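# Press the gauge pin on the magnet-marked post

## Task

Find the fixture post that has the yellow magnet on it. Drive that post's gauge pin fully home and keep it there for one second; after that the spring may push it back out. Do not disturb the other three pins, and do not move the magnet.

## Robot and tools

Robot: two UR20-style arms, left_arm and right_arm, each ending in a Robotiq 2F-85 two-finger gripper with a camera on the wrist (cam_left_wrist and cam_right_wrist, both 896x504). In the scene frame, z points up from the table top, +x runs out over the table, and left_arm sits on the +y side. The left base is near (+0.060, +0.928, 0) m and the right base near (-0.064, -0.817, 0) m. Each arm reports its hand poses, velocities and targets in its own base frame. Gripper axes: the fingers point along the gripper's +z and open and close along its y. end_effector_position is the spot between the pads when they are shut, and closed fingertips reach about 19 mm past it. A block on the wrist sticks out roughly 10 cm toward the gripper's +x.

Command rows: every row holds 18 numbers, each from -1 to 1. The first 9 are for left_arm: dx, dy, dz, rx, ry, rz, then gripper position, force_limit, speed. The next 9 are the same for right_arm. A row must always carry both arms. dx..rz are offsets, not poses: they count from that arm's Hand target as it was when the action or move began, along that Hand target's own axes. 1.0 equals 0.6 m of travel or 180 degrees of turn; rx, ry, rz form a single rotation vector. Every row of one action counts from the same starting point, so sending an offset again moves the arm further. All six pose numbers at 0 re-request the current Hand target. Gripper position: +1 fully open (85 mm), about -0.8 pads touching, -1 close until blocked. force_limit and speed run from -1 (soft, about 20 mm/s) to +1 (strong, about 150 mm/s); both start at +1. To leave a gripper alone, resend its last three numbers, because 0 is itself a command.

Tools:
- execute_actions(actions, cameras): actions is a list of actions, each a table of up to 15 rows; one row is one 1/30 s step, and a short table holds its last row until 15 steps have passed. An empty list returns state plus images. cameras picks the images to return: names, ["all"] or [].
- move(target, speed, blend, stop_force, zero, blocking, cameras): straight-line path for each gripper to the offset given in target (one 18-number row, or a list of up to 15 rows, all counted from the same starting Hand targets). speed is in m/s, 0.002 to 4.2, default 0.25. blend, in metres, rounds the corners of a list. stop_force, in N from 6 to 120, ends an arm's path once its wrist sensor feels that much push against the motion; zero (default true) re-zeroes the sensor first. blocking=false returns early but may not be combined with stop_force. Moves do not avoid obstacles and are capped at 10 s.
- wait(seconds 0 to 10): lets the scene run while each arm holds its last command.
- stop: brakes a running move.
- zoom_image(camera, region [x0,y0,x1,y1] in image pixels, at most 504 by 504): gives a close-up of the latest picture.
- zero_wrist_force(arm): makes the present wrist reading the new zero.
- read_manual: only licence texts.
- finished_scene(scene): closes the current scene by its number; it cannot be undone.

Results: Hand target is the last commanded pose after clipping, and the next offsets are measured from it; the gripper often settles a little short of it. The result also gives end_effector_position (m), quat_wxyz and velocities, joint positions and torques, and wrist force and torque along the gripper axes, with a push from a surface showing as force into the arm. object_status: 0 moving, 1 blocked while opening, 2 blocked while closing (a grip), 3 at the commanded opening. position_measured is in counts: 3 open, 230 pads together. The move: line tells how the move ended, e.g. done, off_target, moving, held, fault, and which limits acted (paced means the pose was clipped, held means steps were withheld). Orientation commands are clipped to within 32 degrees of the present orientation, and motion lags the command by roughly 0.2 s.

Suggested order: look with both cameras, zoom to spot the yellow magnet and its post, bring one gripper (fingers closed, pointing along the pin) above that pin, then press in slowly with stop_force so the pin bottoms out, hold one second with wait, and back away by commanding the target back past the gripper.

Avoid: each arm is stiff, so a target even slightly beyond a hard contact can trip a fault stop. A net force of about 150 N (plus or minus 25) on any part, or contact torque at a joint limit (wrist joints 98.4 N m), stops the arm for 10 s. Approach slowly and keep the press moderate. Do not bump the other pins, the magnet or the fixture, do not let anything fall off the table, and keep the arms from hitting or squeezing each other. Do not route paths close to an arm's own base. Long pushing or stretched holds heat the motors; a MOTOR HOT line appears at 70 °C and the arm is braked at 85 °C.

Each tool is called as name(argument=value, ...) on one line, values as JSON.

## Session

execute_actions(actions=[])

Scene clock: 0.00 s.
left_arm: end_effector_position=(+0.3071, -0.4220, +0.1602) position_measured=3 object_status=3 end_effector_quat_wxyz=(+0.066, +0.956, -0.074, +0.275) | right_arm: end_effector_position=(+0.4900, -0.3027, +0.2369) position_measured=3 object_status=3 end_effector_quat_wxyz=(+0.548, -0.467, -0.511, -0.471)
Joint positions: left_arm=[-1.763 -1.739 2.857 -2.766 -1.003 1.555] | right_arm=[2.511 -2.074 -2.06 -2.212 2.389 -0.015]
Joint velocities: within noise
Joint torques (N m): no reading
Motor temperatures (°C): left_arm=[24 35 26 38 34 33] | right_arm=[28 35 35 36 33 38]
Wrist force (N): no reading
Wrist torque (N m): no reading
Wrist force, peak (N): no reading
Hand target: left_arm +0.3071, -0.4220, +0.1602; +0.066, +0.956, -0.074, +0.275 | right_arm +0.4900, -0.3027, +0.2369; +0.548, -0.467, -0.511, -0.471
Tool commands: left_gripper/position=+1.0 left_gripper/force_limit=+1.0 left_gripper/speed=+1.0 right_gripper/position=+1.0 right_gripper/force_limit=+1.0 right_gripper/speed=+1.0
camera_calibration:
cam_left_wrist: T_world_to_cam=[[-0.204299, -0.976285, 0.0716159, -0.353754], [-0.955218, 0.182823, -0.232669, 0.427195], [0.214058, -0.115943, -0.969916, 0.170568], [0, 0, 0, 1]] pos_world=[0.299281, -0.40369, 0.290166]
cam_right_wrist: T_world_to_cam=[[0.98966, 0.130322, -0.059914, -0.419077], [-0.0206188, -0.284112, -0.958569, 0.167032], [-0.141945, 0.949893, -0.278487, 0.549542], [0, 0, 0, 1]] pos_world=[0.496192, -0.419935, 0.288044]

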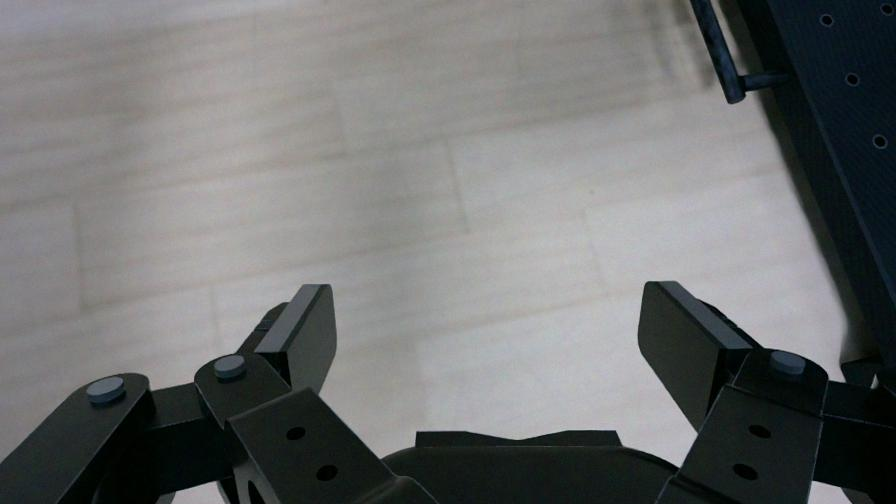

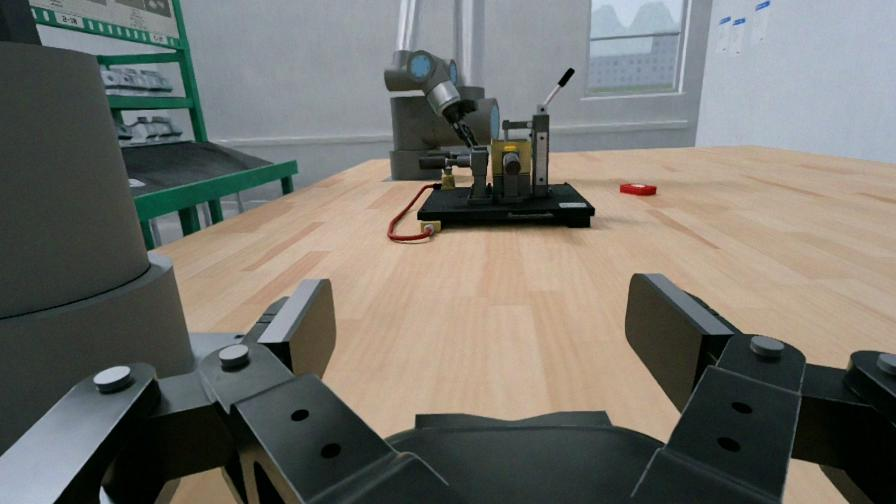

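zoom_image(camera="cam_right_wrist", region=[400, 50, 610, 250])

zoom_image(camera="cam_right_wrist", region=[410, 120, 570, 230])

Scaled by 2.400 from the camera's 896x504 image, which has a finer 1280x720 frame.

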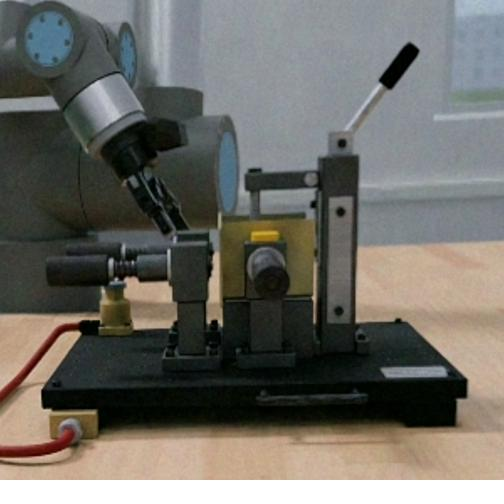

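Scaled by 3.150 from the camera's 896x504 image, which has a finer 1280x720 frame.

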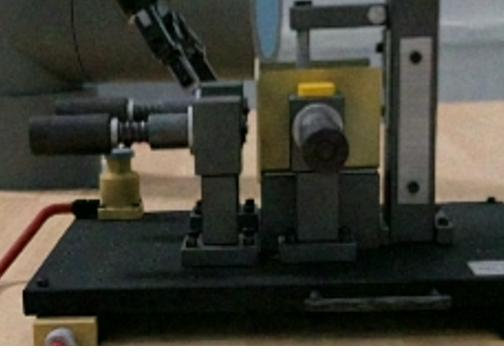

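move(target=[0,0,0,0,0,0,1,1,1,-0.0122,0.2318,0.9513,-0.0585,-0.1234,-0.0006,-0.8,-1,0.3], speed=0.35, cameras=["cam_right_wrist"])

zoom_image(camera="cam_right_wrist", region=[330, 0, 570, 240])

Scene clock: 7.53 s.
left_arm: end_effector_position=(+0.3071, -0.4220, +0.1602) position_measured=3 object_status=3 end_effector_quat_wxyz=(+0.066, +0.956, -0.074, +0.275) | right_arm: end_effector_position=(+0.5591, +0.2806, +0.2498) position_measured=229 object_status=3 end_effector_quat_wxyz=(-0.394, +0.596, +0.562, +0.417)
Joint positions: left_arm=[-1.763 -1.739 2.857 -2.766 -1.003 1.555] | right_arm=[3.456 -2.102 -2.674 0.85 2.637 2.424]
Joint torques (N m): left_arm=[0.31 -14.26 -55.11 -9.89 3.16 -1] | right_arm=[20.65 93.83 -5.12 13.3 -0.31 6.41]
Wrist force (N): left_arm=[0.1 0.1 -0.1] | right_arm=[-0.5 -0.8 1.3]
Wrist torque (N m): left_arm=[0.01 -0.01 0.00] | right_arm=[0.01 0.40 -0.39]
Wrist force, peak (N): left_arm=[0.4 0.1 -0.4] | right_arm=[0.4 1.1 5.0]
Hand target: left_arm +0.3071, -0.4220, +0.1602; +0.066, +0.956, -0.074, +0.275 | right_arm +0.5590, +0.2806, +0.2497; -0.394, +0.596, +0.562, +0.417
Off the commanded pose: left_arm 0.000 m, 0 deg | right_arm 0.000 m, 0 deg.
move: done
camera_calibration:
cam_right_wrist: T_world_to_cam=[[0.997637, -0.0611582, -0.0313174, -0.520472], [-0.0626337, -0.62205, -0.780469, 0.420322], [0.0282511, 0.780586, -0.62441, 0.0476944], [0, 0, 0, 1]] pos_world=[0.544221, 0.1924, 0.341529]
Images, in order (width x height): cam_right_wrist 896x504.

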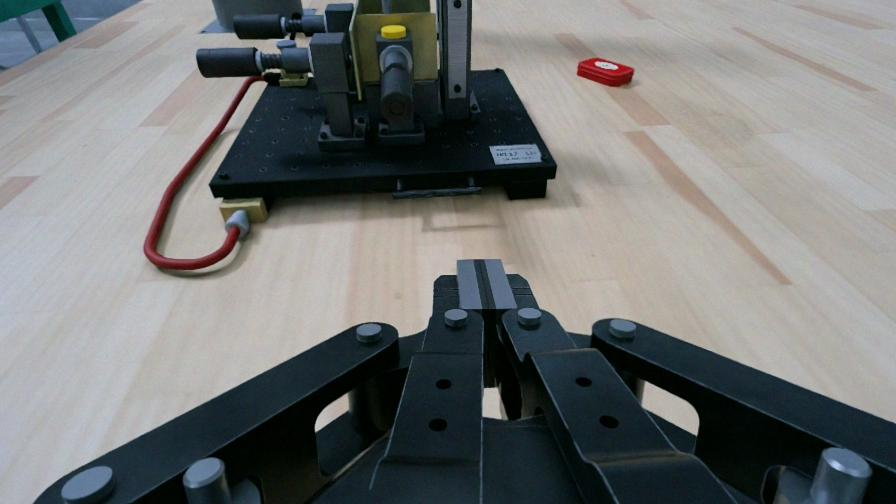

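Scaled by 2.100 from the camera's 896x504 image, which has a finer 1280x720 frame.

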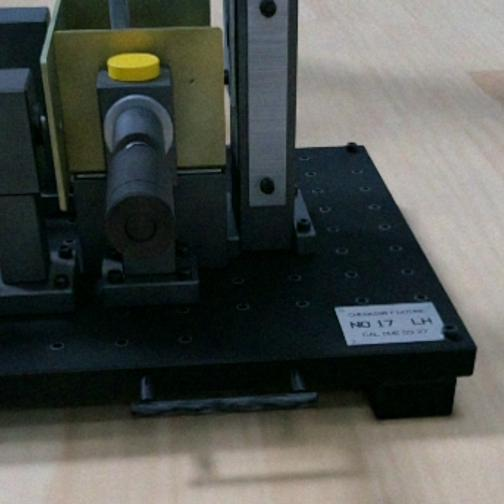

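move(target=[0,0,0,0,0,0,1,1,1,0.0437,-0.0942,0.5525,0.0204,0,-0.0074,-0.8,-1,0.3], speed=0.3, cameras=["cam_right_wrist"])

zoom_image(camera="cam_right_wrist", region=[360, 60, 640, 340])

Scene clock: 10.43 s.
left_arm: end_effector_position=(+0.3071, -0.4220, +0.1602) position_measured=3 object_status=3 end_effector_quat_wxyz=(+0.066, +0.956, -0.074, +0.275) | right_arm: end_effector_position=(+0.5212, +0.6037, +0.1612) position_measured=229 object_status=3 end_effector_quat_wxyz=(-0.408, +0.576, +0.582, +0.404)
Joint positions: left_arm=[-1.763 -1.739 2.857 -2.766 -1.003 1.555] | right_arm=[3.986 -2.343 -2.519 1.264 2.254 2.841]
Joint torques (N m): left_arm=[2.2 -12.73 -56.62 -10.25 3.08 -1.12] | right_arm=[15.72 125.98 8.95 14.16 -3.54 7.65]
Wrist force (N): left_arm=[0.0 0.0 0.4] | right_arm=[-0.4 0.0 1.3]
Wrist torque (N m): left_arm=[-0.01 0.00 0.00] | right_arm=[0.35 0.04 -0.32]
Wrist force, peak (N): left_arm=[0.2 0.0 -0.4] | right_arm=[-0.1 -0.5 4.7]
Hand target: left_arm +0.3071, -0.4220, +0.1602; +0.066, +0.956, -0.074, +0.275 | right_arm +0.5212, +0.6039, +0.1611; -0.408, +0.576, +0.582, +0.403
Off the commanded pose: left_arm 0.000 m, 0 deg | right_arm 0.000 m, 0 deg.
move: done
camera_calibration:
cam_right_wrist: T_world_to_cam=[[0.999484, 0.00682922, -0.0313965, -0.507763], [-0.0202481, -0.624833, -0.780496, 0.529411], [-0.0249477, 0.780728, -0.624372, -0.231164], [0, 0, 0, 1]] pos_world=[0.512453, 0.514737, 0.252929]
Images, in order (width x height): cam_right_wrist 896x504.

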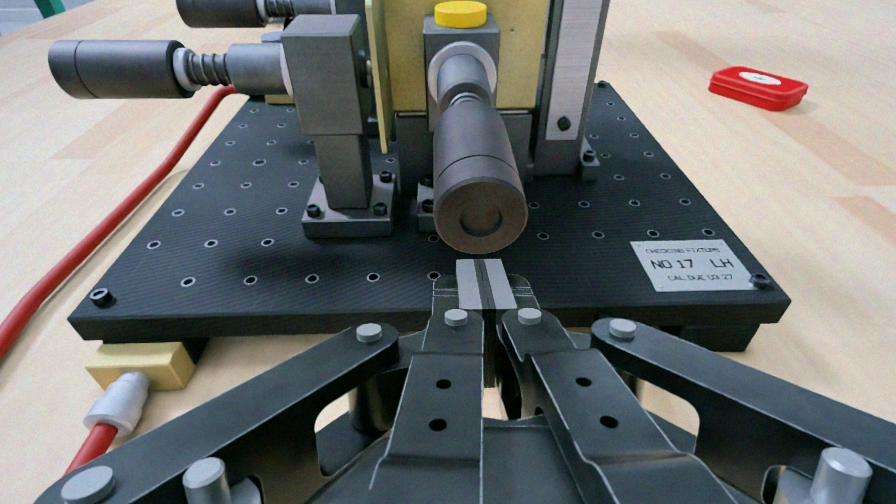

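Scaled by 1.800 from the camera's 896x504 image, which has a finer 1280x720 frame.

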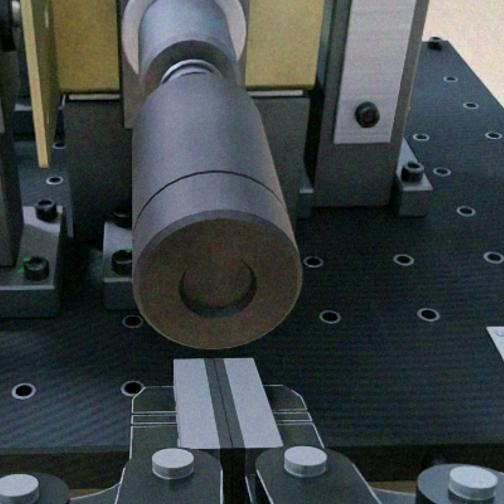

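move(target=[[0,0,0,0,0,0,1,1,1,0.0068,0.0032,0.0188,0,0,0,-0.8,-1,0.3],[0,0,0,0,0,0,1,1,1,0.0194,0.0028,0.0532,0,0,0,-0.8,-1,0.3],[0,0,0,0,0,0,1,1,1,0.0342,0.0025,0.094,0,0,0,-0.8,-1,0.3]], speed=[0.08,0.03,0.011], stop_force=35, blend=0.004, cameras=["cam_right_wrist"])

wait(seconds=1.2)

Scene clock: 14.17 s.
left_arm: end_effector_position=(+0.3071, -0.4220, +0.1602) position_measured=3 object_status=3 end_effector_quat_wxyz=(+0.066, +0.956, -0.074, +0.275) | right_arm: end_effector_position=(+0.5224, +0.6489, +0.1612) position_measured=229 object_status=3 end_effector_quat_wxyz=(-0.408, +0.576, +0.582, +0.404)
Joint positions: left_arm=[-1.763 -1.739 2.857 -2.766 -1.003 1.555] | right_arm=[4.035 -2.338 -2.481 1.238 2.21 2.868]
Joint torques (N m): left_arm=[-2.91 -11.89 -56.97 -10.05 3.87 -1.36] | right_arm=[-4.6 140.86 6.87 9.79 6.03 -7.35]
Wrist force (N): left_arm=[0.1 0.1 -0.2] | right_arm=[-9.6 -3.4 -32.5]
Wrist torque (N m): left_arm=[0.02 -0.01 0.00] | right_arm=[0.63 0.02 -0.27]
Wrist force, peak (N): left_arm=[0.5 0.1 -0.3] | right_arm=[-20.2 -3.2 -78.3]
Hand target: left_arm +0.3071, -0.4220, +0.1602; +0.066, +0.956, -0.074, +0.275 | right_arm +0.5224, +0.6489, +0.1611; -0.408, +0.576, +0.582, +0.403 (not the last commanded pose)
Off the commanded pose: left_arm 0.000 m, 0 deg | right_arm 0.015 m, 0 deg.
move: contact (right_arm); path passed 2 of 3 targets
camera_calibration:
cam_right_wrist: T_world_to_cam=[[0.999484, 0.00683164, -0.031396, -0.509173], [-0.0202482, -0.624773, -0.780544, 0.557654], [-0.0249478, 0.780777, -0.624312, -0.266468], [0, 0, 0, 1]] pos_world=[0.513553, 0.559937, 0.252929]
Images, in order (width x height): cam_right_wrist 896x504.

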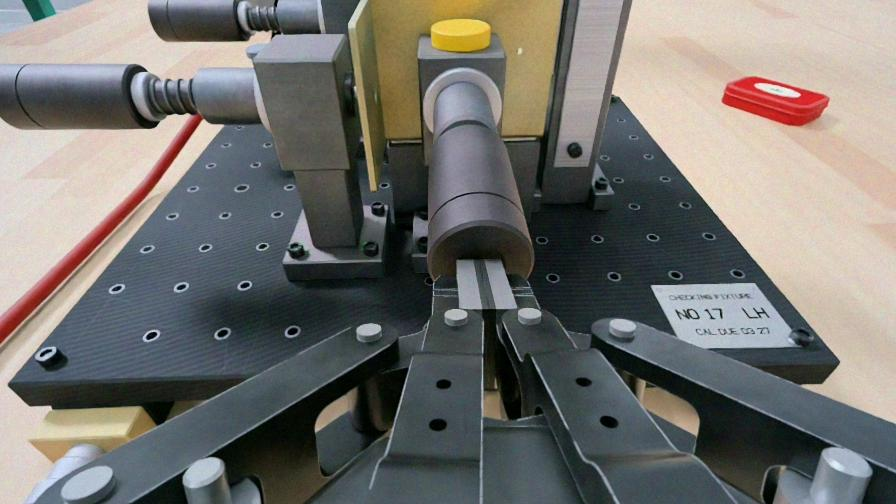

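Scene clock: 15.37 s.
left_arm: end_effector_position=(+0.3071, -0.4220, +0.1602) position_measured=3 object_status=3 end_effector_quat_wxyz=(+0.066, +0.956, -0.074, +0.275) | right_arm: end_effector_position=(+0.5224, +0.6489, +0.1612) position_measured=229 object_status=3 end_effector_quat_wxyz=(-0.408, +0.576, +0.582, +0.404)
Joint positions: left_arm=[-1.763 -1.739 2.857 -2.766 -1.003 1.555] | right_arm=[4.035 -2.338 -2.481 1.238 2.21 2.868]
Joint torques (N m): left_arm=[-2.83 -8.31 -55.01 -9.44 3.76 -1.1] | right_arm=[-4.54 132.21 6.55 9.93 5.49 -7.46]
Wrist force (N): left_arm=[-0.1 -0.2 -0.1] | right_arm=[-9.0 -3.6 -29.9]
Wrist torque (N m): left_arm=[-0.04 0.03 0.00] | right_arm=[0.61 0.00 -0.27]
Wrist force, peak (N): left_arm=[0.3 0.3 0.0] | right_arm=[-9.2 -3.7 -32.2]
Hand target: left_arm +0.3071, -0.4220, +0.1602; +0.066, +0.956, -0.074, +0.275 | right_arm +0.5224, +0.6489, +0.1611; -0.408, +0.576, +0.582, +0.403 (not the last commanded pose)
Tool commands: left_gripper/position=+1.0 left_gripper/force_limit=+1.0 left_gripper/speed=+1.0 right_gripper/position=-0.8 right_gripper/force_limit=-1.0 right_gripper/speed=+0.3
Off the commanded pose: left_arm 0.000 m, 0 deg | right_arm 0.015 m, 0 deg.
wait: 1.20 s; at rest by 0.17 s

Same end state as in scene 2: the collar is seated, the force is about 33 N, and it has held for more than 1.2 s.

finished_scene(scene=3)

The scene is finished: the task was done.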